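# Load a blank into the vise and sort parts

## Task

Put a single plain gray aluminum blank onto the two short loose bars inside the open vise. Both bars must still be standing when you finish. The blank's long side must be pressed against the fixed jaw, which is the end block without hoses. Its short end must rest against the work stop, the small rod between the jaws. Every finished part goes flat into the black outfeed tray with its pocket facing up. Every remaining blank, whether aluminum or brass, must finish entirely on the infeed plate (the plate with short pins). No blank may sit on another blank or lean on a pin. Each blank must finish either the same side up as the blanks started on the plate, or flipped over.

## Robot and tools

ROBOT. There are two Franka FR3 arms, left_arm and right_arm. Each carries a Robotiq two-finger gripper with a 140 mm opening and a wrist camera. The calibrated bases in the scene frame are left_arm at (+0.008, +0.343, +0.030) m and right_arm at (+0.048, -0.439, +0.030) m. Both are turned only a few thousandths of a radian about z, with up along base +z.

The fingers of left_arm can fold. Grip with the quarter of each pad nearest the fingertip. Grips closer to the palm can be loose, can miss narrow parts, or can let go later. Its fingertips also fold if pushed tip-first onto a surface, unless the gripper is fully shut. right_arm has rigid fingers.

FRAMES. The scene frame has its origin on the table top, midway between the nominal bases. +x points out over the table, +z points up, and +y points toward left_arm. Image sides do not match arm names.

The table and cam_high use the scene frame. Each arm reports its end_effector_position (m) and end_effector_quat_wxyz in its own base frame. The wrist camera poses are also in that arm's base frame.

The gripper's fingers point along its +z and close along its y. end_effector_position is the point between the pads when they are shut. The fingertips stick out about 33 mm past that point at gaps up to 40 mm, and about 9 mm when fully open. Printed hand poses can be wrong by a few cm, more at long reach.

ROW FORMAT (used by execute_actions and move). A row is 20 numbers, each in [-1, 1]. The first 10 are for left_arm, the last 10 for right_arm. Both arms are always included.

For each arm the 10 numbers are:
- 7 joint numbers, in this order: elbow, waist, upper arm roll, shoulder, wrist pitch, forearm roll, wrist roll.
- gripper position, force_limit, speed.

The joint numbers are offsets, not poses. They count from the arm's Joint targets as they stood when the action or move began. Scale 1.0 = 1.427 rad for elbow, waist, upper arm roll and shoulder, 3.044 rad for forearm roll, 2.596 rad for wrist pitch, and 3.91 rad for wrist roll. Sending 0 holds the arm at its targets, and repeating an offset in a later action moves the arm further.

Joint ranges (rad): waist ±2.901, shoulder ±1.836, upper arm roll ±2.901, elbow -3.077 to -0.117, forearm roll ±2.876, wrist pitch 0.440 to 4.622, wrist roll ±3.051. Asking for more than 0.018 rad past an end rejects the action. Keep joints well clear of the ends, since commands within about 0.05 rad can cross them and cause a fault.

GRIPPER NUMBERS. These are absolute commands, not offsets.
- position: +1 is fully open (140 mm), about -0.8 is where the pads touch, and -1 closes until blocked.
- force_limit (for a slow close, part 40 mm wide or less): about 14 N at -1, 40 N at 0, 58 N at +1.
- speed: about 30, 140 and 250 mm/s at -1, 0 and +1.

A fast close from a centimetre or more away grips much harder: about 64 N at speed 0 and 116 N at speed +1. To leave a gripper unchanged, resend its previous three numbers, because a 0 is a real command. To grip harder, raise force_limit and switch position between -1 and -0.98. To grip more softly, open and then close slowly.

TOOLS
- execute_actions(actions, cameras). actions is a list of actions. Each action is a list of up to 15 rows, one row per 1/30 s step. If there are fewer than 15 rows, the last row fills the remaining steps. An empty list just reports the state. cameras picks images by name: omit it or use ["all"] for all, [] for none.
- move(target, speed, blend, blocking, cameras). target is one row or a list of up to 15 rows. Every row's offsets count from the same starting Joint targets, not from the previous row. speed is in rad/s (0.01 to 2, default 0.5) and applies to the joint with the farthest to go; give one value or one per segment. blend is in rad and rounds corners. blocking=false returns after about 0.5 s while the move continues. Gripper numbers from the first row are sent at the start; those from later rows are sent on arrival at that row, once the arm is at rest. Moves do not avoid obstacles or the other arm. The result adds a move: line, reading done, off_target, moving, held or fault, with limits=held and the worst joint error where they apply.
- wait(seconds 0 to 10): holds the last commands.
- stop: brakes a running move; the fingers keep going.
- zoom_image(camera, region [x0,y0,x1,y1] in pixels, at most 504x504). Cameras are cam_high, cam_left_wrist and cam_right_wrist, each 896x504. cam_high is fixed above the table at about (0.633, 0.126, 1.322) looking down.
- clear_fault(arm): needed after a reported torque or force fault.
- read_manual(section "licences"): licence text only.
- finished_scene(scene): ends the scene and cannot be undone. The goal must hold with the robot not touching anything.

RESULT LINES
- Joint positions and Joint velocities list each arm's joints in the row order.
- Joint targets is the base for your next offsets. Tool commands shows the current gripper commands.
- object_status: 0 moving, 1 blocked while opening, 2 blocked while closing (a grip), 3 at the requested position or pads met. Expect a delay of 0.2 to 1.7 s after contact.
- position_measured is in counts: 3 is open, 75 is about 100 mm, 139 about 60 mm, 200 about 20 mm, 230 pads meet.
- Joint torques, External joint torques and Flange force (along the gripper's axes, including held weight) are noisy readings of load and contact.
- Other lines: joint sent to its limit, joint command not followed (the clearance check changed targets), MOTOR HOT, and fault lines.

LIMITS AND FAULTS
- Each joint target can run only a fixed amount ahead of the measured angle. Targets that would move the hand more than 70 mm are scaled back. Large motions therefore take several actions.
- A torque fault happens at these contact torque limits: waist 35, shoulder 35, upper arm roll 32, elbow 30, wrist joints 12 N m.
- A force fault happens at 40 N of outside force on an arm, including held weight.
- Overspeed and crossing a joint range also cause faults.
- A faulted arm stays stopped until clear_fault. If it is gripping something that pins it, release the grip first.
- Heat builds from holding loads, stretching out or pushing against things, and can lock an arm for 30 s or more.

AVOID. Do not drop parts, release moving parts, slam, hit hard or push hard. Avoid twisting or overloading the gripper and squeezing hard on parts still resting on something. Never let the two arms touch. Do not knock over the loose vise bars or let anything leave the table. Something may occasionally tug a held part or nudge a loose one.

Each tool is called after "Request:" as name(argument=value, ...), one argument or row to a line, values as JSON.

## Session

Request:
execute_actions(
  actions=[],
)

Request:
zoom_image(
  camera="cam_high",
  region=[290, 180, 590, 350],
)

Scene clock: 0.00 s.
left_arm: end_effector_position=(+0.2746, -0.1132, +0.3643) position_measured=3 object_status=3 end_effector_quat_wxyz=(+0.076, +0.784, -0.513, -0.341) | right_arm: end_effector_position=(+0.4580, +0.4983, +0.1243) position_measured=3 object_status=3 end_effector_quat_wxyz=(-0.143, +0.984, -0.098, +0.047)
Joint names: [elbow, waist, upper arm roll, shoulder, wrist pitch, forearm roll, wrist roll]
Joint positions: left_arm=[-1.879 -0.387 0.01 -0.113 1.052 -0.013 -0.793] | right_arm=[-2.044 0.792 0.011 0.291 2.612 0.198 -0.727]
Joint velocities: within noise
Joint torques (N m): no reading
External joint torques (N m): no reading
Flange force (N): no reading
Joint targets: left_arm=[-1.879 -0.387 0.010 -0.113 1.052 -0.013 -0.793] | right_arm=[-2.044 0.792 0.011 0.291 2.612 0.198 -0.727]
Tool commands: left_gripper/position=+1.0 left_gripper/force_limit=+1.0 left_gripper/speed=+1.0 right_gripper/position=+1.0 right_gripper/force_limit=+1.0 right_gripper/speed=+1.0
camera_calibration:
cam_left_wrist: T_world_to_cam=[[-0.751828, -0.46231, 0.470132, -0.0102087], [-0.0192608, 0.728107, 0.685192, -0.153849], [-0.659078, 0.506092, -0.556316, 0.583856], [0, 0, 0, 1]] pos_world=[0.374168, -0.188186, 0.435024]
cam_right_wrist: T_world_to_cam=[[-0.162425, -0.941056, -0.2967, 0.589701], [-0.96075, 0.0822969, 0.264928, 0.370218], [-0.224895, 0.328085, -0.917487, 0.189101], [0, 0, 0, 1]] pos_world=[0.493997, 0.462433, 0.25038]

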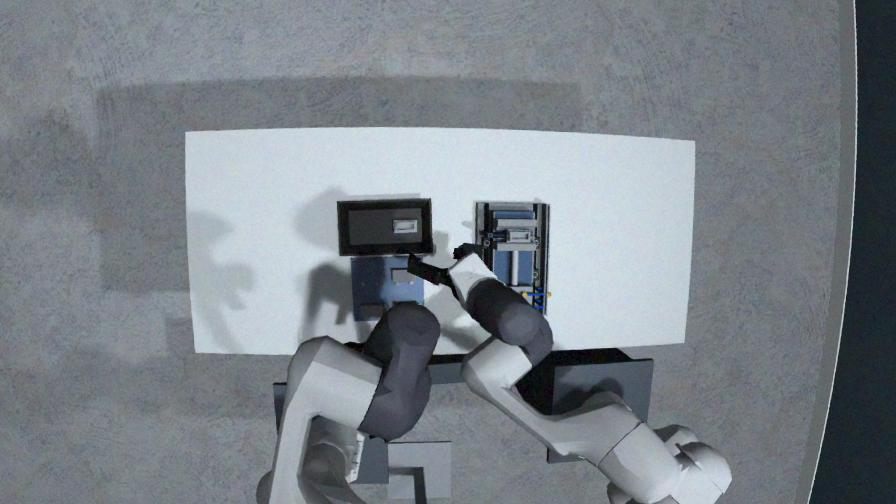

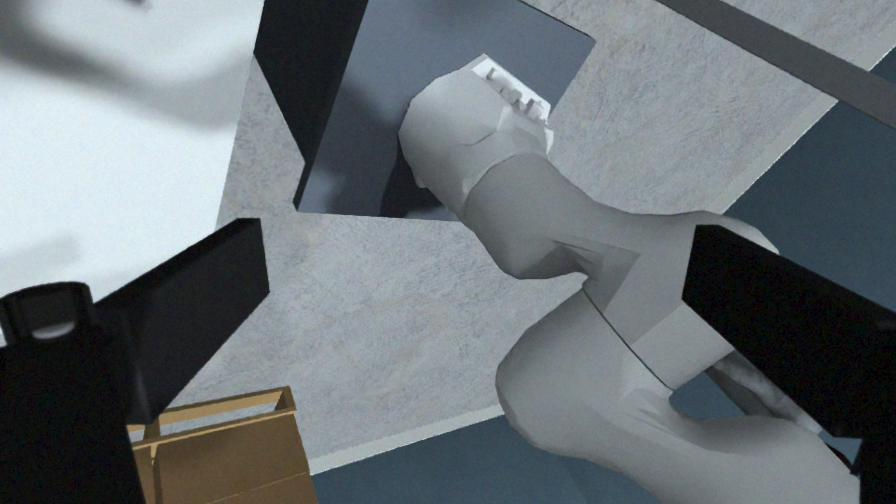

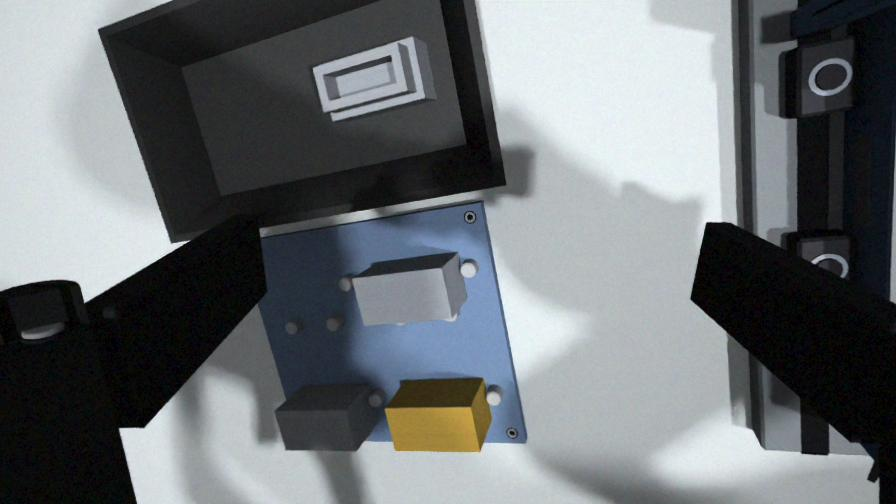

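Scaled by 1.680 from the camera's 896x504 image, which has a finer 1280x720 frame.

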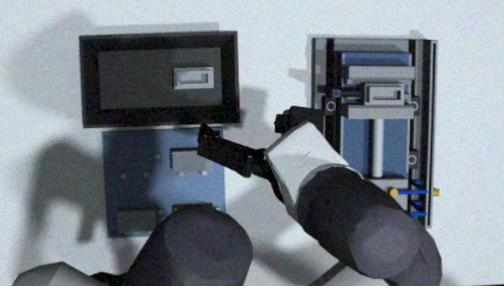

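Request:
move(
  target=[
    [-0.2520,0,-0.007,-0.2309,0.2866,0.0043,0.1038,-0.2,-0.05,0,-0.1093,-0.9054,-0.0077,-0.2039,-0.1587,-0.0650,-0.3767,-0.2,-0.05,0],
    [0.6164,-0.2295,-0.007,0.5755,0.2526,0.0043,0.0124,-0.2,-0.05,0,-0.1093,-0.9054,-0.0077,-0.2039,-0.1587,-0.0650,-0.3767,-0.2,-0.05,0],
  ],
  speed=[0.8, 0.8],
  cameras=["cam_high", "cam_left_wrist"],
)

Scene clock: 70.13 s.
left_arm: end_effector_position=(+0.5636, -0.4919, +0.2288) position_measured=154 object_status=3 end_effector_quat_wxyz=(+0.002, +0.715, -0.699, +0.000) | right_arm: end_effector_position=(+0.4661, -0.2548, +0.1711) position_measured=154 object_status=3 end_effector_quat_wxyz=(+0.000, +0.998, +0.062, +0.002)
Joint names: [elbow, waist, upper arm roll, shoulder, wrist pitch, forearm roll, wrist roll]
Joint positions: left_arm=[-1.001 -0.715 -0.001 0.709 1.711 -0.003 -0.739] | right_arm=[-2.199 -0.499 -0.002 0.002 2.204 0.003 -2.197]
Joint velocities: left_arm=[0 0 0.001 0.001 0 0.001 -0.007] | right_arm=[within noise]
Joint torques (N m): left_arm=[25.11 0.64 1.16 -52.94 2.55 1.1 -0.2] | right_arm=[24.7 -0.37 1.05 -31.47 2.36 0.46 -0.19]
External joint torques (N m): left_arm=[0.54 0.72 0.65 0 -0.07 0.33 -0.2] | right_arm=[1.25 -0.32 1.09 -0.07 -0.25 -0.3 -0.19]
Flange force (N): left_arm=[0.0 0.0 0.0] | right_arm=[3.7 2.3 -2.2]
Joint targets: left_arm=[-1.000 -0.714 0.000 0.708 1.708 0.000 -0.744] | right_arm=[-2.200 -0.500 0.000 0.001 2.200 0.001 -2.200]
move: done
camera_calibration:
cam_left_wrist: T_world_to_cam=[[-0.999732, -0.0228402, 0.0038554, 0.558361], [-0.0202225, 0.941796, 0.335577, 0.406022], [-0.0112957, 0.335409, -0.942005, 0.529794], [0, 0, 0, 1]] pos_world=[0.572407, -0.547335, 0.360664]
Images, in order (width x height): cam_high 896x504, cam_left_wrist 896x504.

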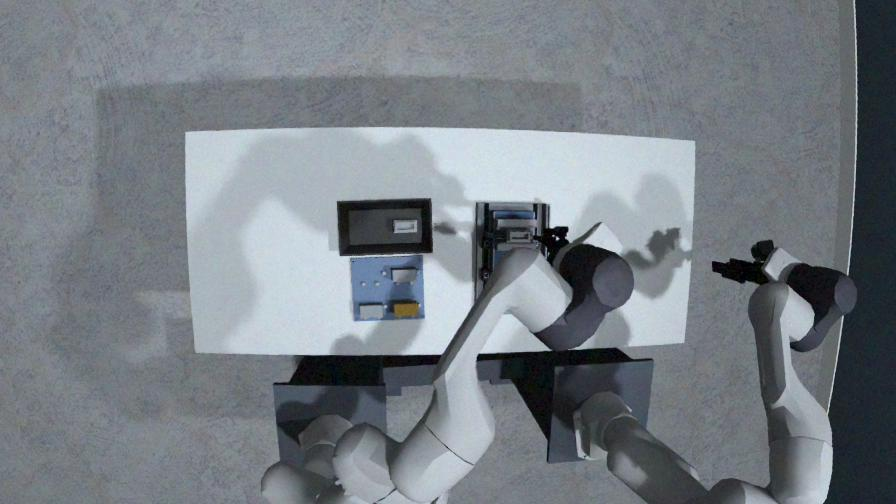

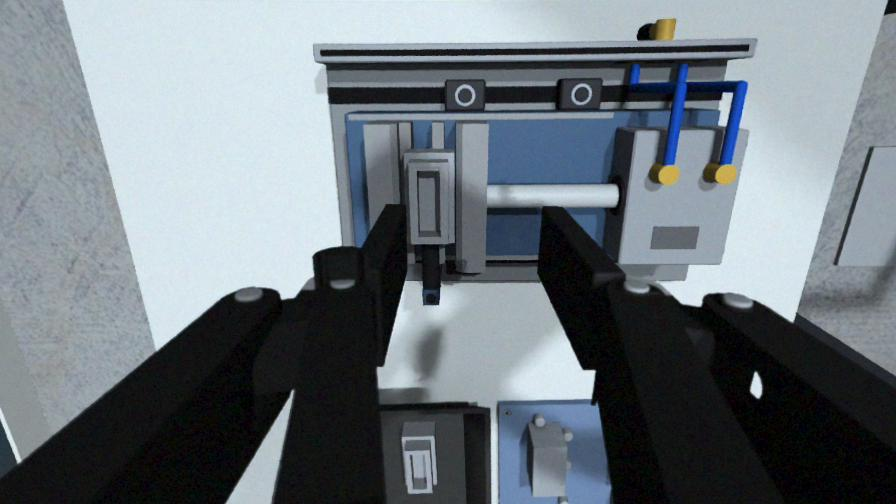

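Request:
zoom_image(
  camera="cam_left_wrist",
  region=[350, 110, 500, 310],
)

Request:
zoom_image(
  camera="cam_high",
  region=[330, 190, 450, 330],
)

Scaled by 2.520 from the camera's 896x504 image, which has a finer 1280x720 frame.

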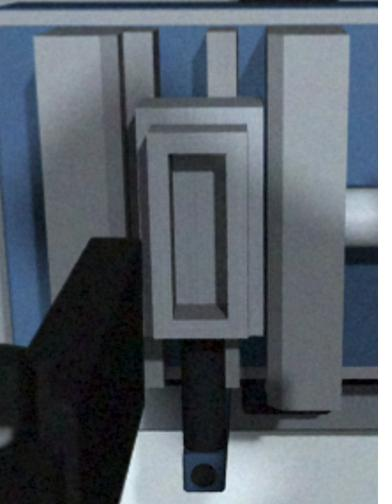

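Scaled by 3.600 from the camera's 896x504 image, which has a finer 1280x720 frame.

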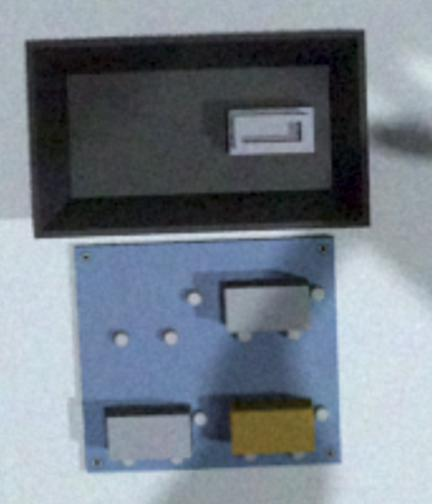

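Request:
zoom_image(
  camera="cam_left_wrist",
  region=[385, 135, 475, 205],
)

Request:
zoom_image(
  camera="cam_left_wrist",
  region=[385, 195, 475, 265],
)

Scaled by 5.600 from the camera's 896x504 image, which has a finer 1280x720 frame.

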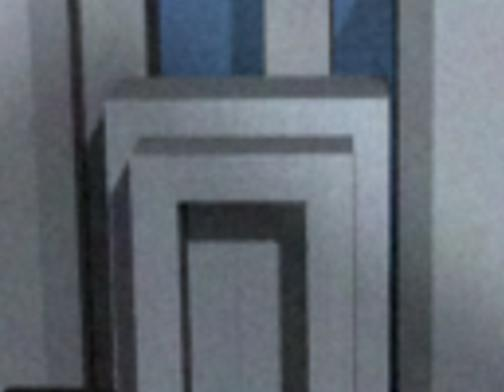

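Scaled by 5.600 from the camera's 896x504 image, which has a finer 1280x720 frame.

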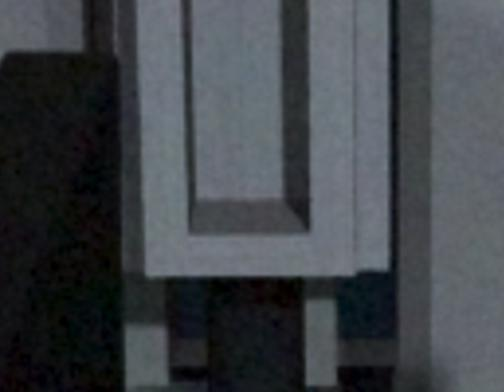

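Request:
move(
  target=[-0.0663,0.0205,0,0.0344,0.0556,0,0.0095,-0.35,-0.05,-1,0,0,0,0,0,0,0,-0.2,-0.05,0],
  speed=0.25,
  cameras=["cam_left_wrist"],
)

Request:
zoom_image(
  camera="cam_left_wrist",
  region=[390, 90, 540, 190],
)

Request:
zoom_image(
  camera="cam_left_wrist",
  region=[390, 180, 540, 280],
)

Scene clock: 119.73 s.
left_arm: end_effector_position=(+0.5836, -0.4802, +0.1592) position_measured=173 object_status=3 end_effector_quat_wxyz=(+0.002, +0.716, -0.698, -0.002) | right_arm: end_effector_position=(+0.4660, -0.2547, +0.1710) position_measured=154 object_status=3 end_effector_quat_wxyz=(+0.000, +0.998, +0.062, +0.002)
Joint names: [elbow, waist, upper arm roll, shoulder, wrist pitch, forearm roll, wrist roll]
Joint positions: left_arm=[-1.094 -0.686 -0.001 0.758 1.849 -0.003 -0.712] | right_arm=[-2.199 -0.499 -0.002 0.002 2.204 0.003 -2.197]
Joint velocities: left_arm=[0 -0.001 0 0 0.004 0.001 0.006] | right_arm=[within noise]
Joint torques (N m): left_arm=[24.97 0.58 1.14 -54.1 2.94 1.06 0.08] | right_arm=[24.74 -0.3 0.98 -31.4 2.38 0.47 -0.26]
External joint torques (N m): left_arm=[0.27 0.4 0.44 -0.01 0.34 0.3 0.08] | right_arm=[1.11 -0.3 0.98 0.22 -0.27 -0.29 -0.26]
Flange force (N): left_arm=[0.2 -1.2 0.2] | right_arm=[3.9 2.6 -1.7]
Joint targets: left_arm=[-1.095 -0.685 0.000 0.757 1.852 0.000 -0.707] | right_arm=[-2.200 -0.500 0.000 0.001 2.200 0.001 -2.200]
move: done
camera_calibration:
cam_left_wrist: T_world_to_cam=[[-0.999655, -0.0254223, 0.00657363, 0.577177], [-0.0217057, 0.940903, 0.337981, 0.418774], [-0.0147774, 0.337722, -0.94113, 0.46349], [0, 0, 0, 1]] pos_world=[0.592917, -0.535883, 0.290873]
Images, in order (width x height): cam_left_wrist 896x504.

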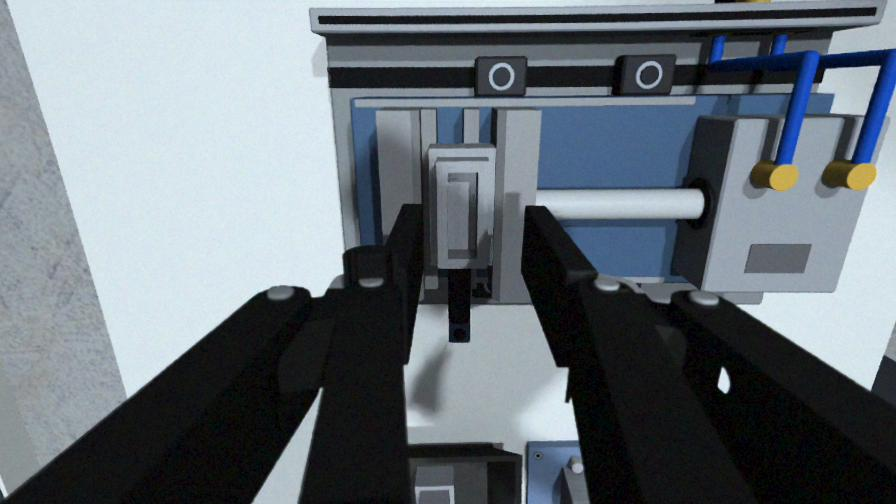

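Scaled by 3.360 from the camera's 896x504 image, which has a finer 1280x720 frame.

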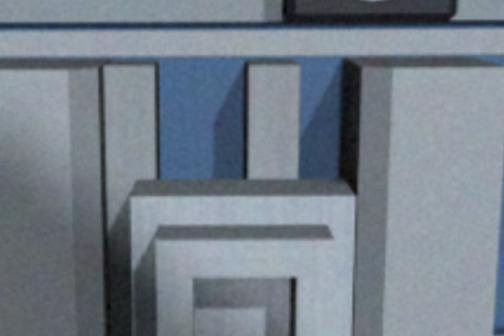

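Scaled by 3.360 from the camera's 896x504 image, which has a finer 1280x720 frame.

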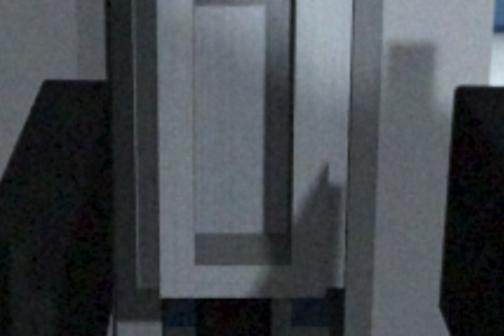

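Request:
move(
  target=[-0.0649,0.0047,0,0.0236,0.0487,0,0.0021,-0.35,-0.05,-1,0,0,0,0,0,0,0,-0.2,-0.05,0],
  speed=0.12,
  cameras=["cam_left_wrist"],
)

Request:
zoom_image(
  camera="cam_left_wrist",
  region=[390, 100, 560, 300],
)

Scene clock: 146.17 s.
left_arm: end_effector_position=(+0.5864, -0.4764, +0.1022) position_measured=173 object_status=3 end_effector_quat_wxyz=(+0.002, +0.715, -0.699, -0.001) | right_arm: end_effector_position=(+0.4659, -0.2547, +0.1710) position_measured=154 object_status=3 end_effector_quat_wxyz=(+0.000, +0.998, +0.062, +0.002)
Joint names: [elbow, waist, upper arm roll, shoulder, wrist pitch, forearm roll, wrist roll]
Joint positions: left_arm=[-1.187 -0.68 -0.001 0.79 1.975 -0.003 -0.703] | right_arm=[-2.199 -0.499 -0.002 0.002 2.204 0.003 -2.197]
Joint velocities: left_arm=[0 -0.001 0 0.001 0.006 0 0.001] | right_arm=[within noise]
Joint torques (N m): left_arm=[24.5 0.96 1.25 -54.54 2.93 1 0.08] | right_arm=[24.77 -0.33 1.01 -31.39 2.4 0.5 -0.23]
External joint torques (N m): left_arm=[0.08 1.13 0.74 -0.23 0.33 0.3 0.08] | right_arm=[1.19 -0.42 0.91 0.12 -0.24 -0.26 -0.23]
Flange force (N): left_arm=[-2.2 0.2 0.3] | right_arm=[3.8 2.7 -1.9]
Joint targets: left_arm=[-1.187 -0.678 0.000 0.790 1.979 0.000 -0.699] | right_arm=[-2.200 -0.500 0.000 0.001 2.200 0.001 -2.200]
move: done
camera_calibration:
cam_left_wrist: T_world_to_cam=[[-0.999738, -0.0224184, 0.0046164, 0.582047], [-0.0195574, 0.94146, 0.336557, 0.433683], [-0.0118912, 0.336379, -0.941652, 0.406368], [0, 0, 0, 1]] pos_world=[0.595209, -0.53194, 0.234011]
Images, in order (width x height): cam_left_wrist 896x504.

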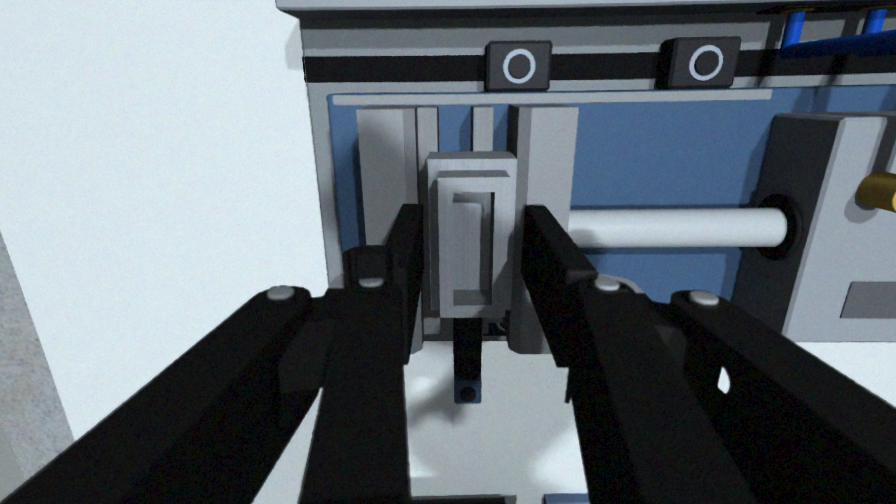

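Scaled by 2.520 from the camera's 896x504 image, which has a finer 1280x720 frame.

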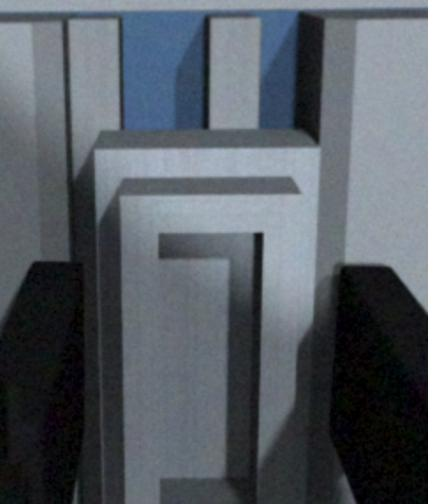

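Request:
execute_actions(
  actions=[
    [[-0.0041,0,0,0.0039,0.0043,0,0,-0.35,-0.05,-1,0,0,0,0,0,0,0,-0.2,-0.05,0]],
  ],
  cameras=["cam_left_wrist"],
)

Scene clock: 160.03 s.
left_arm: end_effector_position=(+0.5866, -0.4765, +0.0983) position_measured=173 object_status=3 end_effector_quat_wxyz=(+0.002, +0.715, -0.699, +0.000) | right_arm: end_effector_position=(+0.4659, -0.2547, +0.1710) position_measured=154 object_status=3 end_effector_quat_wxyz=(+0.000, +0.998, +0.062, +0.002)
Joint names: [elbow, waist, upper arm roll, shoulder, wrist pitch, forearm roll, wrist roll]
Joint positions: left_arm=[-1.191 -0.68 -0.001 0.794 1.984 -0.003 -0.702] | right_arm=[-2.199 -0.499 -0.002 0.002 2.204 0.003 -2.197]
Joint velocities: within noise
Joint torques (N m): left_arm=[23.74 0.93 1.43 -51.94 3.41 0.97 0.12] | right_arm=[24.83 -0.3 0.96 -31.36 2.44 0.52 -0.24]
External joint torques (N m): left_arm=[-0.83 0.86 0.77 2.74 0.79 0.25 0.12] | right_arm=[1.3 -0.32 0.93 0.09 -0.19 -0.24 -0.24]
Flange force (N): left_arm=[1.1 -3.4 4.9] | right_arm=[4.1 2.8 -1.9]
Joint targets: left_arm=[-1.193 -0.678 0.000 0.796 1.990 0.000 -0.699] | right_arm=[-2.200 -0.500 0.000 0.001 2.200 0.001 -2.200]
Step readings (joint positions of left_arm | right_arm):
0: [-1.187 -0.680 -0.001 0.790 1.976 -0.003 -0.702] | [-2.199 -0.499 -0.002 0.002 2.204 0.003 -2.197]
1: [-1.187 -0.680 -0.001 0.790 1.977 -0.003 -0.702] | [-2.199 -0.499 -0.002 0.002 2.204 0.003 -2.197]
2: [-1.188 -0.680 -0.001 0.791 1.979 -0.003 -0.702] | [-2.199 -0.499 -0.002 0.002 2.204 0.003 -2.197]
4: [-1.190 -0.680 -0.001 0.792 1.982 -0.003 -0.702] | [-2.199 -0.499 -0.002 0.002 2.204 0.003 -2.197]
8: [-1.191 -0.680 -0.001 0.794 1.984 -0.003 -0.702] | [-2.199 -0.499 -0.002 0.002 2.204 0.003 -2.197]
15: [-1.191 -0.680 -0.001 0.794 1.984 -0.003 -0.702] | [-2.199 -0.499 -0.002 0.002 2.204 0.003 -2.197]
camera_calibration:
cam_left_wrist: T_world_to_cam=[[-0.999752, -0.0219479, 0.00373396, 0.582646], [-0.0194172, 0.941645, 0.336046, 0.435108], [-0.0108916, 0.33589, -0.941838, 0.401923], [0, 0, 0, 1]] pos_world=[0.595328, -0.531931, 0.230154]
Images, in order (width x height): cam_left_wrist 896x504.

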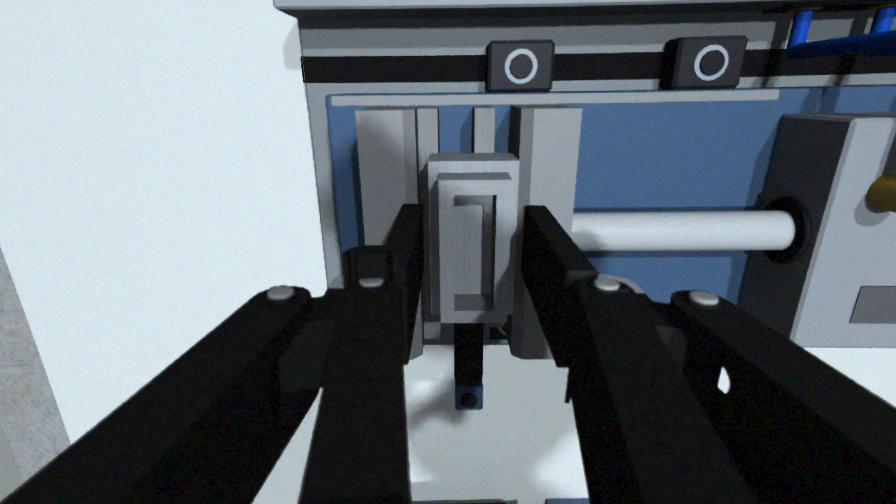

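Request:
execute_actions(
  actions=[
    [[-0.0017,0,0,0.0016,0.0018,0,0,-0.35,-0.05,-1,0,0,0,0,0,0,0,-0.2,-0.05,0]],
    [[0,0,0,0,0,0,0,-1,-0.05,-1,0,0,0,0,0,0,0,-0.2,-0.05,0]],
    [[0,0,0,0,0,0,0,-1,-0.05,-1,0,0,0,0,0,0,0,-0.2,-0.05,0]],
  ],
  cameras=["cam_left_wrist"],
)

Scene clock: 165.80 s.
left_arm: end_effector_position=(+0.5863, -0.4772, +0.0987) position_measured=184 object_status=2 end_effector_quat_wxyz=(+0.002, +0.715, -0.700, +0.001) | right_arm: end_effector_position=(+0.4659, -0.2547, +0.1710) position_measured=154 object_status=3 end_effector_quat_wxyz=(+0.000, +0.998, +0.062, +0.002)
Joint names: [elbow, waist, upper arm roll, shoulder, wrist pitch, forearm roll, wrist roll]
Joint positions: left_arm=[-1.192 -0.68 -0.002 0.793 1.985 -0.003 -0.702] | right_arm=[-2.199 -0.499 -0.002 0.002 2.204 0.003 -2.197]
Joint velocities: within noise
Joint torques (N m): left_arm=[22.7 1.28 1.91 -49.65 3.97 1.13 0.1] | right_arm=[24.84 -0.34 1.02 -31.36 2.41 0.53 -0.2]
External joint torques (N m): left_arm=[-1.73 1.47 1.44 4.71 1.36 0.42 0.1] | right_arm=[1.29 -0.25 1.11 0.09 -0.22 -0.23 -0.2]
External joint torques at the end of the 1st action: left_arm=[-1.99 0.99 0.77 4.52 1.36 0.24 0.09] | right_arm=[1.12 -0.34 0.95 0.24 -0.22 -0.23 -0.23]
External joint torques at the end of the 2nd action: left_arm=[-1.76 1.31 1.27 4.84 1.35 0.39 0.07] | right_arm=[1.3 -0.37 0.83 0.15 -0.19 -0.26 -0.3]
Flange force (N): left_arm=[0.5 -3.8 8.7] | right_arm=[4.2 2.5 -2.0]
Flange force at the end of the 1st action (N): left_arm=[-0.9 -1.2 8.8] | right_arm=[3.9 2.7 -1.6]
Flange force at the end of the 2nd action (N): left_arm=[0.9 -4.0 8.8] | right_arm=[4.0 3.1 -1.9]
Joint targets: left_arm=[-1.196 -0.678 0.000 0.798 1.995 0.000 -0.699] | right_arm=[-2.200 -0.500 0.000 0.001 2.200 0.001 -2.200]
Step readings (joint positions of left_arm | right_arm; steps 1 to 15: 1st action; 16 to 30: 2nd action; 31 to 45: 3rd action):
0: [-1.191 -0.680 -0.001 0.794 1.984 -0.003 -0.702] | [-2.199 -0.499 -0.002 0.002 2.204 0.003 -2.197]
1: [-1.191 -0.680 -0.001 0.794 1.985 -0.003 -0.702] | [-2.199 -0.499 -0.002 0.002 2.204 0.003 -2.197]
2: [-1.191 -0.680 -0.001 0.793 1.985 -0.003 -0.702] | [-2.199 -0.499 -0.002 0.002 2.204 0.003 -2.197]
4: [-1.192 -0.680 -0.001 0.793 1.985 -0.003 -0.702] | [-2.199 -0.499 -0.002 0.002 2.204 0.003 -2.197]
8: [-1.192 -0.680 -0.001 0.793 1.985 -0.003 -0.702] | [-2.199 -0.499 -0.002 0.002 2.204 0.003 -2.197]
15: [-1.192 -0.680 -0.001 0.793 1.985 -0.003 -0.702] | [-2.199 -0.499 -0.002 0.002 2.204 0.003 -2.197]
16: [-1.192 -0.680 -0.001 0.793 1.985 -0.003 -0.702] | [-2.199 -0.499 -0.002 0.002 2.204 0.003 -2.197]
17: [-1.192 -0.680 -0.001 0.793 1.985 -0.003 -0.702] | [-2.199 -0.499 -0.002 0.002 2.204 0.003 -2.197]
19: [-1.192 -0.680 -0.001 0.793 1.985 -0.003 -0.702] | [-2.199 -0.499 -0.002 0.002 2.204 0.003 -2.197]
23: [-1.192 -0.680 -0.002 0.793 1.985 -0.003 -0.702] | [-2.199 -0.499 -0.002 0.002 2.204 0.003 -2.197]
30: [-1.192 -0.680 -0.002 0.793 1.985 -0.003 -0.702] | [-2.199 -0.499 -0.002 0.002 2.204 0.003 -2.197]
31: [-1.192 -0.680 -0.002 0.793 1.985 -0.003 -0.702] | [-2.199 -0.499 -0.002 0.002 2.204 0.003 -2.197]
32: [-1.192 -0.680 -0.002 0.793 1.985 -0.003 -0.702] | [-2.199 -0.499 -0.002 0.002 2.204 0.003 -2.197]
34: [-1.192 -0.680 -0.002 0.793 1.985 -0.003 -0.702] | [-2.199 -0.499 -0.002 0.002 2.204 0.003 -2.197]
38: [-1.192 -0.680 -0.002 0.793 1.985 -0.003 -0.702] | [-2.199 -0.499 -0.002 0.002 2.204 0.003 -2.197]
45: [-1.192 -0.680 -0.002 0.793 1.985 -0.003 -0.702] | [-2.199 -0.499 -0.002 0.002 2.204 0.003 -2.197]
camera_calibration:
cam_left_wrist: T_world_to_cam=[[-0.999785, -0.0204779, 0.00327516, 0.583059], [-0.0181978, 0.942042, 0.335, 0.435188], [-0.00994545, 0.334869, -0.942212, 0.401559], [0, 0, 0, 1]] pos_world=[0.594847, -0.532495, 0.230656]
Images, in order (width x height): cam_left_wrist 896x504.

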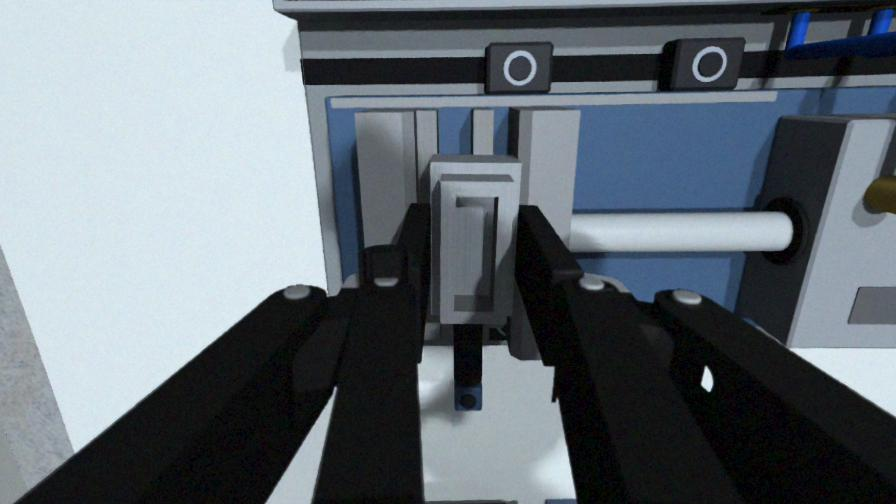

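Request:
zoom_image(
  camera="cam_left_wrist",
  region=[340, 100, 600, 380],
)

Scaled by 1.800 from the camera's 896x504 image, which has a finer 1280x720 frame.

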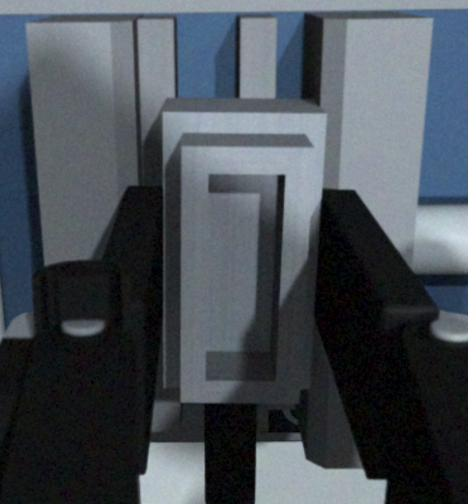

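Request:
execute_actions(
  actions=[
    [[0,0,0,0,0,0,0,-0.35,-0.05,-1,0,0,0,0,0,0,0,-0.2,-0.05,0]],
    [[0.0051,0,0,-0.0048,-0.0054,0,0,-0.35,-0.05,-1,0,0,0,0,0,0,0,-0.2,-0.05,0]],
  ],
  cameras=["cam_left_wrist"],
)

Scene clock: 229.60 s.
left_arm: end_effector_position=(+0.5875, -0.4758, +0.0990) position_measured=173 object_status=3 end_effector_quat_wxyz=(+0.002, +0.715, -0.699, +0.000) | right_arm: end_effector_position=(+0.4658, -0.2546, +0.1710) position_measured=154 object_status=3 end_effector_quat_wxyz=(+0.000, +0.998, +0.062, +0.002)
Joint names: [elbow, waist, upper arm roll, shoulder, wrist pitch, forearm roll, wrist roll]
Joint positions: left_arm=[-1.19 -0.679 -0.001 0.793 1.983 -0.003 -0.702] | right_arm=[-2.199 -0.499 -0.002 0.002 2.204 0.003 -2.197]
Joint velocities: within noise
Joint torques (N m): left_arm=[25.08 0.56 1.18 -54.67 2.58 0.87 0.12] | right_arm=[24.79 -0.33 0.98 -31.31 2.42 0.5 -0.2]
External joint torques (N m): left_arm=[0.5 0.56 0.57 0.01 -0.05 0.16 0.12] | right_arm=[1.27 -0.31 1 0.14 -0.2 -0.26 -0.2]
External joint torques at the end of the 1st action: left_arm=[-1.48 0.31 0.38 2.59 0.29 0.16 0.06] | right_arm=[1.36 -0.41 0.87 0.07 -0.2 -0.24 -0.26]
Flange force (N): left_arm=[2.0 -3.7 -0.6] | right_arm=[4.2 2.7 -1.9]
Flange force at the end of the 1st action (N): left_arm=[-1.0 0.4 4.4] | right_arm=[4.1 3.0 -2.1]
Joint targets: left_arm=[-1.188 -0.678 0.000 0.791 1.981 0.000 -0.699] | right_arm=[-2.200 -0.500 0.000 0.001 2.200 0.001 -2.200]
Step readings (joint positions of left_arm | right_arm; steps 1 to 15: 1st action; 16 to 30: 2nd action):
0: [-1.192 -0.680 -0.002 0.792 1.985 -0.003 -0.702] | [-2.199 -0.499 -0.002 0.002 2.204 0.003 -2.197]
1: [-1.192 -0.680 -0.002 0.792 1.985 -0.003 -0.702] | [-2.199 -0.499 -0.002 0.002 2.204 0.003 -2.197]
2: [-1.192 -0.680 -0.002 0.792 1.985 -0.003 -0.702] | [-2.199 -0.499 -0.002 0.002 2.204 0.003 -2.197]
4: [-1.193 -0.680 -0.002 0.793 1.986 -0.003 -0.702] | [-2.199 -0.499 -0.002 0.002 2.204 0.003 -2.197]
8: [-1.193 -0.679 -0.001 0.793 1.991 -0.003 -0.702] | [-2.199 -0.499 -0.002 0.002 2.204 0.003 -2.197]
15: [-1.193 -0.679 -0.001 0.793 1.992 -0.003 -0.702] | [-2.199 -0.499 -0.002 0.002 2.204 0.003 -2.197]
16: [-1.193 -0.679 -0.001 0.793 1.992 -0.003 -0.702] | [-2.199 -0.499 -0.002 0.002 2.204 0.003 -2.197]
17: [-1.192 -0.679 -0.001 0.793 1.991 -0.003 -0.702] | [-2.199 -0.499 -0.002 0.002 2.204 0.003 -2.197]
19: [-1.191 -0.679 -0.001 0.793 1.988 -0.003 -0.702] | [-2.199 -0.499 -0.002 0.002 2.204 0.003 -2.197]
23: [-1.190 -0.679 -0.001 0.793 1.986 -0.003 -0.702] | [-2.199 -0.499 -0.002 0.002 2.204 0.003 -2.197]
30: [-1.190 -0.679 -0.001 0.793 1.984 -0.003 -0.702] | [-2.199 -0.499 -0.002 0.002 2.204 0.003 -2.197]
camera_calibration:
cam_left_wrist: T_world_to_cam=[[-0.999745, -0.0223913, 0.00295912, 0.58344], [-0.0200949, 0.941627, 0.336057, 0.434656], [-0.0103111, 0.335911, -0.941837, 0.402054], [0, 0, 0, 1]] pos_world=[0.596171, -0.531275, 0.230874]
Images, in order (width x height): cam_left_wrist 896x504.

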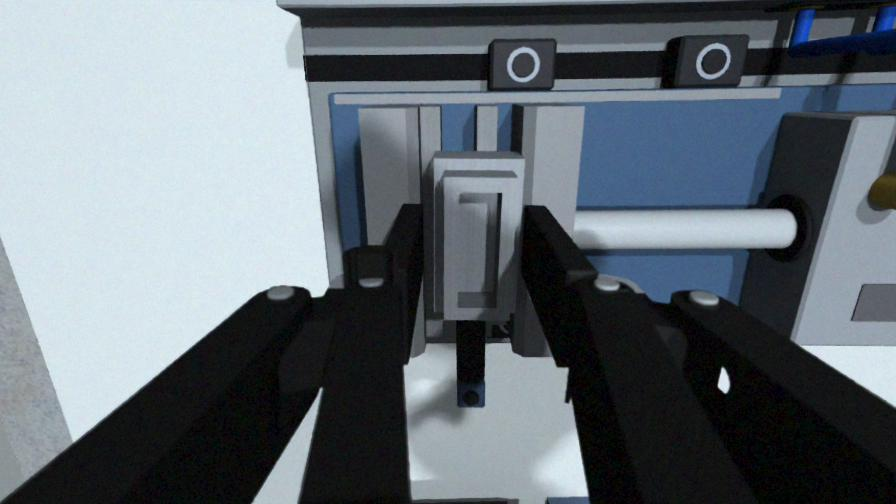

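Request:
execute_actions(
  actions=[
    [[-0.0076,-0.0014,0,-0.0059,0.0009,0,-0.0004,-0.35,-0.05,-1,0,0,0,0,0,0,0,-0.2,-0.05,0]],
  ],
  cameras=["cam_left_wrist"],
)

Scene clock: 239.80 s.
left_arm: end_effector_position=(+0.5863, -0.4748, +0.1011) position_measured=173 object_status=3 end_effector_quat_wxyz=(+0.002, +0.715, -0.699, +0.000) | right_arm: end_effector_position=(+0.4658, -0.2546, +0.1710) position_measured=154 object_status=3 end_effector_quat_wxyz=(+0.000, +0.998, +0.062, +0.002)
Joint names: [elbow, waist, upper arm roll, shoulder, wrist pitch, forearm roll, wrist roll]
Joint positions: left_arm=[-1.198 -0.679 -0.001 0.785 1.983 -0.003 -0.702] | right_arm=[-2.199 -0.499 -0.002 0.002 2.204 0.003 -2.197]
Joint velocities: within noise
Joint torques (N m): left_arm=[24.34 0.35 1.2 -54.75 2.75 0.87 -0.04] | right_arm=[24.86 -0.35 0.95 -31.31 2.43 0.53 -0.19]
External joint torques (N m): left_arm=[-0.21 0.26 0.53 -0.26 0.13 0.15 -0.04] | right_arm=[1.31 -0.33 0.96 0.21 -0.19 -0.23 -0.19]
Flange force (N): left_arm=[-2.3 2.2 0.2] | right_arm=[4.4 2.9 -1.8]
Joint targets: left_arm=[-1.199 -0.680 0.000 0.783 1.983 0.000 -0.701] | right_arm=[-2.200 -0.500 0.000 0.001 2.200 0.001 -2.200]
Step readings (joint positions of left_arm | right_arm):
0: [-1.189 -0.679 -0.001 0.793 1.983 -0.003 -0.702] | [-2.199 -0.499 -0.002 0.002 2.204 0.003 -2.197]
1: [-1.190 -0.679 -0.001 0.793 1.983 -0.003 -0.702] | [-2.199 -0.499 -0.002 0.002 2.204 0.003 -2.197]
2: [-1.193 -0.679 -0.001 0.791 1.983 -0.003 -0.702] | [-2.199 -0.499 -0.002 0.002 2.204 0.003 -2.197]
4: [-1.196 -0.679 -0.001 0.788 1.983 -0.003 -0.702] | [-2.199 -0.499 -0.002 0.002 2.204 0.003 -2.197]
8: [-1.197 -0.679 -0.001 0.786 1.983 -0.003 -0.702] | [-2.199 -0.499 -0.002 0.002 2.204 0.003 -2.197]
15: [-1.198 -0.679 -0.001 0.785 1.983 -0.003 -0.702] | [-2.199 -0.499 -0.002 0.002 2.204 0.003 -2.197]
camera_calibration:
cam_left_wrist: T_world_to_cam=[[-0.999743, -0.0223838, 0.00365861, 0.582107], [-0.0198463, 0.941431, 0.33662, 0.432674], [-0.0109792, 0.336461, -0.941633, 0.404254], [0, 0, 0, 1]] pos_world=[0.594983, -0.530319, 0.232883]
Images, in order (width x height): cam_left_wrist 896x504.

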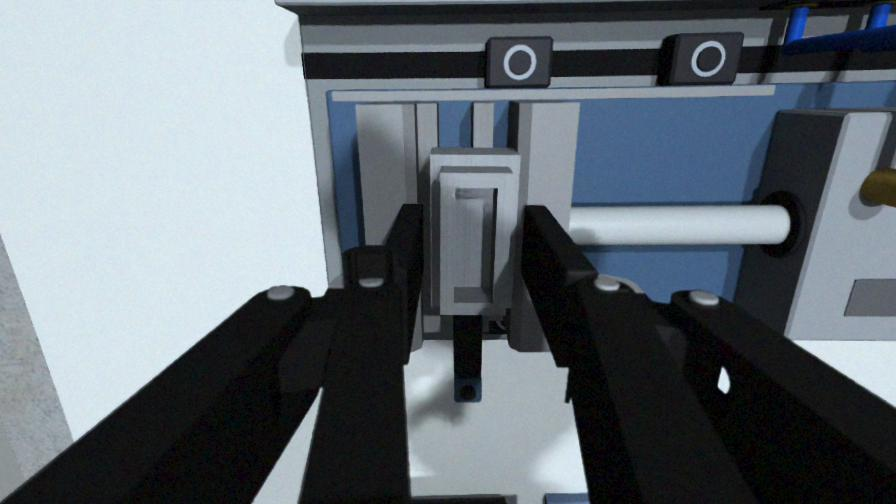

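Request:
execute_actions(
  actions=[
    [[0,0,0,0,0,0,0,-1,-0.05,-1,0,0,0,0,0,0,0,-0.2,-0.05,0]],
    [[0,0,0,0,0,0,0,-1,-0.05,-1,0,0,0,0,0,0,0,-0.2,-0.05,0]],
  ],
  cameras=["cam_left_wrist"],
)

Scene clock: 243.03 s.
left_arm: end_effector_position=(+0.5862, -0.4747, +0.1010) position_measured=183 object_status=2 end_effector_quat_wxyz=(+0.002, +0.715, -0.699, +0.000) | right_arm: end_effector_position=(+0.4658, -0.2546, +0.1710) position_measured=154 object_status=3 end_effector_quat_wxyz=(+0.000, +0.998, +0.062, +0.002)
Joint names: [elbow, waist, upper arm roll, shoulder, wrist pitch, forearm roll, wrist roll]
Joint positions: left_arm=[-1.198 -0.679 -0.001 0.785 1.983 -0.003 -0.702] | right_arm=[-2.199 -0.499 -0.002 0.002 2.204 0.003 -2.197]
Joint velocities: within noise
Joint torques (N m): left_arm=[24.54 0.36 1.01 -54.62 2.73 0.86 0] | right_arm=[24.93 -0.31 0.94 -31.35 2.46 0.54 -0.21]
External joint torques (N m): left_arm=[-0.04 0.21 0.31 -0.09 0.11 0.14 0] | right_arm=[1.36 -0.39 0.86 0.15 -0.17 -0.22 -0.21]
External joint torques at the end of the 1st action: left_arm=[0.05 0.29 0.34 -0.33 0.19 0.15 0.01] | right_arm=[1.31 -0.24 0.88 0.21 -0.21 -0.24 -0.27]
Flange force (N): left_arm=[-0.9 0.6 0.2] | right_arm=[4.3 3.1 -1.9]
Flange force at the end of the 1st action (N): left_arm=[-1.4 1.1 0.0] | right_arm=[4.4 3.0 -1.9]
Joint targets: left_arm=[-1.199 -0.680 0.000 0.783 1.983 0.000 -0.701] | right_arm=[-2.200 -0.500 0.000 0.001 2.200 0.001 -2.200]
Step readings (joint positions of left_arm | right_arm; steps 1 to 15: 1st action; 16 to 30: 2nd action):
0: [-1.198 -0.679 -0.001 0.785 1.983 -0.003 -0.702] | [-2.199 -0.499 -0.002 0.002 2.204 0.003 -2.197]
1: [-1.198 -0.679 -0.001 0.785 1.983 -0.003 -0.702] | [-2.199 -0.499 -0.002 0.002 2.204 0.003 -2.197]
2: [-1.198 -0.679 -0.001 0.785 1.983 -0.003 -0.702] | [-2.199 -0.499 -0.002 0.002 2.204 0.003 -2.197]
4: [-1.198 -0.679 -0.001 0.785 1.983 -0.003 -0.702] | [-2.199 -0.499 -0.002 0.002 2.204 0.003 -2.197]
8: [-1.198 -0.679 -0.001 0.785 1.983 -0.003 -0.702] | [-2.199 -0.499 -0.002 0.002 2.204 0.003 -2.197]
15: [-1.198 -0.679 -0.001 0.785 1.983 -0.003 -0.702] | [-2.199 -0.499 -0.002 0.002 2.204 0.003 -2.197]
16: [-1.198 -0.679 -0.001 0.785 1.983 -0.003 -0.702] | [-2.199 -0.499 -0.002 0.002 2.204 0.003 -2.197]
17: [-1.198 -0.679 -0.001 0.785 1.983 -0.003 -0.702] | [-2.199 -0.499 -0.002 0.002 2.204 0.003 -2.197]
19: [-1.198 -0.679 -0.001 0.785 1.983 -0.003 -0.702] | [-2.199 -0.499 -0.002 0.002 2.204 0.003 -2.197]
23: [-1.198 -0.679 -0.001 0.785 1.983 -0.003 -0.702] | [-2.199 -0.499 -0.002 0.002 2.204 0.003 -2.197]
30: [-1.198 -0.679 -0.001 0.785 1.983 -0.003 -0.702] | [-2.199 -0.499 -0.002 0.002 2.204 0.003 -2.197]
camera_calibration:
cam_left_wrist: T_world_to_cam=[[-0.999743, -0.0223687, 0.00373443, 0.582049], [-0.0198058, 0.941407, 0.336691, 0.4326], [-0.011047, 0.336531, -0.941608, 0.404295], [0, 0, 0, 1]] pos_world=[0.594933, -0.53029, 0.232862]
Images, in order (width x height): cam_left_wrist 896x504.

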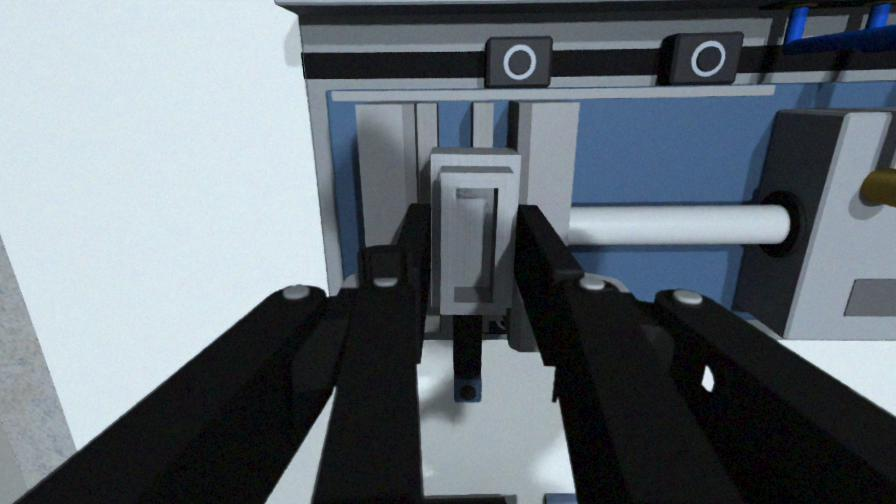

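Request:
execute_actions(
  actions=[
    [[0,0,0,0,0,0,0,-0.35,-0.05,-1,0,0,0,0,0,0,0,-0.2,-0.05,0]],
    [[0.0041,0,0,-0.0038,-0.0043,0,0,-0.35,-0.05,-1,0,0,0,0,0,0,0,-0.2,-0.05,0]],
    [[0,0,0,0,0,0,0,-1,-0.05,-1,0,0,0,0,0,0,0,-0.2,-0.05,0]],
    [[0,0,0,0,0,0,0,-1,-0.05,-1,0,0,0,0,0,0,0,-0.2,-0.05,0]],
  ],
  cameras=["cam_left_wrist"],
)

Scene clock: 257.67 s.
left_arm: end_effector_position=(+0.5864, -0.4749, +0.1066) position_measured=195 object_status=2 end_effector_quat_wxyz=(+0.002, +0.715, -0.699, +0.000) | right_arm: end_effector_position=(+0.4658, -0.2546, +0.1710) position_measured=154 object_status=3 end_effector_quat_wxyz=(+0.000, +0.998, +0.062, +0.002)
Joint names: [elbow, waist, upper arm roll, shoulder, wrist pitch, forearm roll, wrist roll]
Joint positions: left_arm=[-1.194 -0.679 -0.001 0.779 1.974 -0.003 -0.702] | right_arm=[-2.199 -0.499 -0.002 0.002 2.204 0.003 -2.197]
Joint velocities: within noise
Joint torques (N m): left_arm=[24.91 0.36 1.06 -54.58 2.56 0.87 0.02] | right_arm=[24.94 -0.31 0.89 -31.24 2.46 0.54 -0.18]
External joint torques (N m): left_arm=[0.32 0.34 0.44 -0.17 -0.07 0.15 0.02] | right_arm=[1.34 -0.27 0.93 0.34 -0.18 -0.21 -0.18]
External joint torques at the end of the 1st action: left_arm=[0.07 0.63 0.73 -0.24 0.13 0.16 0.01] | right_arm=[1.41 -0.45 0.84 0.04 -0.16 -0.2 -0.19]
External joint torques at the end of the 2nd action: left_arm=[0.25 0.5 0.74 0.21 0 0.16 -0.01] | right_arm=[1.26 -0.28 1.02 0.22 -0.2 -0.23 -0.16]
External joint torques at the end of the 3rd action: left_arm=[0.11 0.08 0.38 0.3 -0.08 0.14 0.04] | right_arm=[1.38 -0.41 0.89 0.28 -0.18 -0.23 -0.26]
Flange force (N): left_arm=[0.9 -1.8 -0.6] | right_arm=[4.8 3.1 -1.6]
Flange force at the end of the 1st action (N): left_arm=[-1.3 0.2 0.0] | right_arm=[4.2 3.0 -2.1]
Flange force at the end of the 2nd action (N): left_arm=[1.4 -2.7 -0.1] | right_arm=[4.4 2.7 -1.8]
Flange force at the end of the 3rd action (N): left_arm=[1.5 -2.1 0.0] | right_arm=[4.6 3.4 -1.8]
Joint targets: left_arm=[-1.193 -0.680 0.000 0.778 1.972 0.000 -0.701] | right_arm=[-2.200 -0.500 0.000 0.001 2.200 0.001 -2.200]
Step readings (joint positions of left_arm | right_arm; steps 1 to 15: 1st action; 16 to 30: 2nd action; 31 to 45: 3rd action; 46 to 60: 4th action):
0: [-1.198 -0.679 -0.001 0.785 1.983 -0.003 -0.702] | [-2.199 -0.499 -0.002 0.002 2.204 0.003 -2.197]
1: [-1.198 -0.679 -0.001 0.785 1.983 -0.003 -0.702] | [-2.199 -0.499 -0.002 0.002 2.204 0.003 -2.197]
2: [-1.198 -0.679 -0.001 0.785 1.983 -0.003 -0.702] | [-2.199 -0.499 -0.002 0.002 2.204 0.003 -2.197]
4: [-1.199 -0.679 -0.001 0.785 1.983 -0.003 -0.702] | [-2.199 -0.499 -0.002 0.002 2.204 0.003 -2.197]
8: [-1.199 -0.679 -0.001 0.785 1.983 -0.003 -0.702] | [-2.199 -0.499 -0.002 0.002 2.204 0.003 -2.197]
15: [-1.199 -0.679 -0.001 0.785 1.983 -0.003 -0.702] | [-2.199 -0.499 -0.002 0.002 2.204 0.003 -2.197]
16: [-1.199 -0.679 -0.001 0.785 1.983 -0.003 -0.702] | [-2.199 -0.499 -0.002 0.002 2.204 0.003 -2.197]
17: [-1.198 -0.679 -0.001 0.785 1.981 -0.003 -0.702] | [-2.199 -0.499 -0.002 0.002 2.204 0.003 -2.197]
19: [-1.197 -0.679 -0.001 0.783 1.979 -0.003 -0.702] | [-2.199 -0.499 -0.002 0.002 2.204 0.003 -2.197]
23: [-1.195 -0.679 -0.001 0.780 1.977 -0.003 -0.702] | [-2.199 -0.499 -0.002 0.002 2.204 0.003 -2.197]
30: [-1.194 -0.679 -0.001 0.779 1.975 -0.003 -0.702] | [-2.199 -0.499 -0.002 0.002 2.204 0.003 -2.197]
31: [-1.194 -0.679 -0.001 0.779 1.975 -0.003 -0.702] | [-2.199 -0.499 -0.002 0.002 2.204 0.003 -2.197]
32: [-1.194 -0.679 -0.001 0.779 1.975 -0.003 -0.702] | [-2.199 -0.499 -0.002 0.002 2.204 0.003 -2.197]
34: [-1.194 -0.679 -0.001 0.779 1.975 -0.003 -0.702] | [-2.199 -0.499 -0.002 0.002 2.204 0.003 -2.197]
38: [-1.194 -0.679 -0.001 0.779 1.974 -0.003 -0.702] | [-2.199 -0.499 -0.002 0.002 2.204 0.003 -2.197]
45: [-1.194 -0.679 -0.001 0.779 1.974 -0.003 -0.702] | [-2.199 -0.499 -0.002 0.002 2.204 0.003 -2.197]
46: [-1.194 -0.679 -0.001 0.779 1.974 -0.003 -0.702] | [-2.199 -0.499 -0.002 0.002 2.204 0.003 -2.197]
47: [-1.194 -0.679 -0.001 0.779 1.974 -0.003 -0.702] | [-2.199 -0.499 -0.002 0.002 2.204 0.003 -2.197]
49: [-1.194 -0.679 -0.001 0.779 1.974 -0.003 -0.702] | [-2.199 -0.499 -0.002 0.002 2.204 0.003 -2.197]
53: [-1.194 -0.679 -0.001 0.779 1.974 -0.003 -0.702] | [-2.199 -0.499 -0.002 0.002 2.204 0.003 -2.197]
60: [-1.194 -0.679 -0.001 0.779 1.974 -0.003 -0.702] | [-2.199 -0.499 -0.002 0.002 2.204 0.003 -2.197]
camera_calibration:
cam_left_wrist: T_world_to_cam=[[-0.999747, -0.0223288, 0.00272681, 0.582313], [-0.0201159, 0.941688, 0.335885, 0.431253], [-0.0100677, 0.335746, -0.941899, 0.408705], [0, 0, 0, 1]] pos_world=[0.594956, -0.530324, 0.238519]
Images, in order (width x height): cam_left_wrist 896x504.

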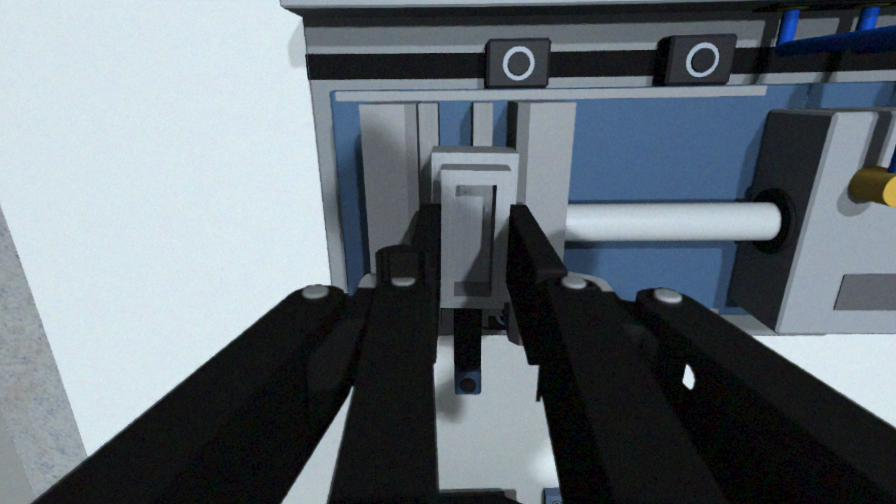

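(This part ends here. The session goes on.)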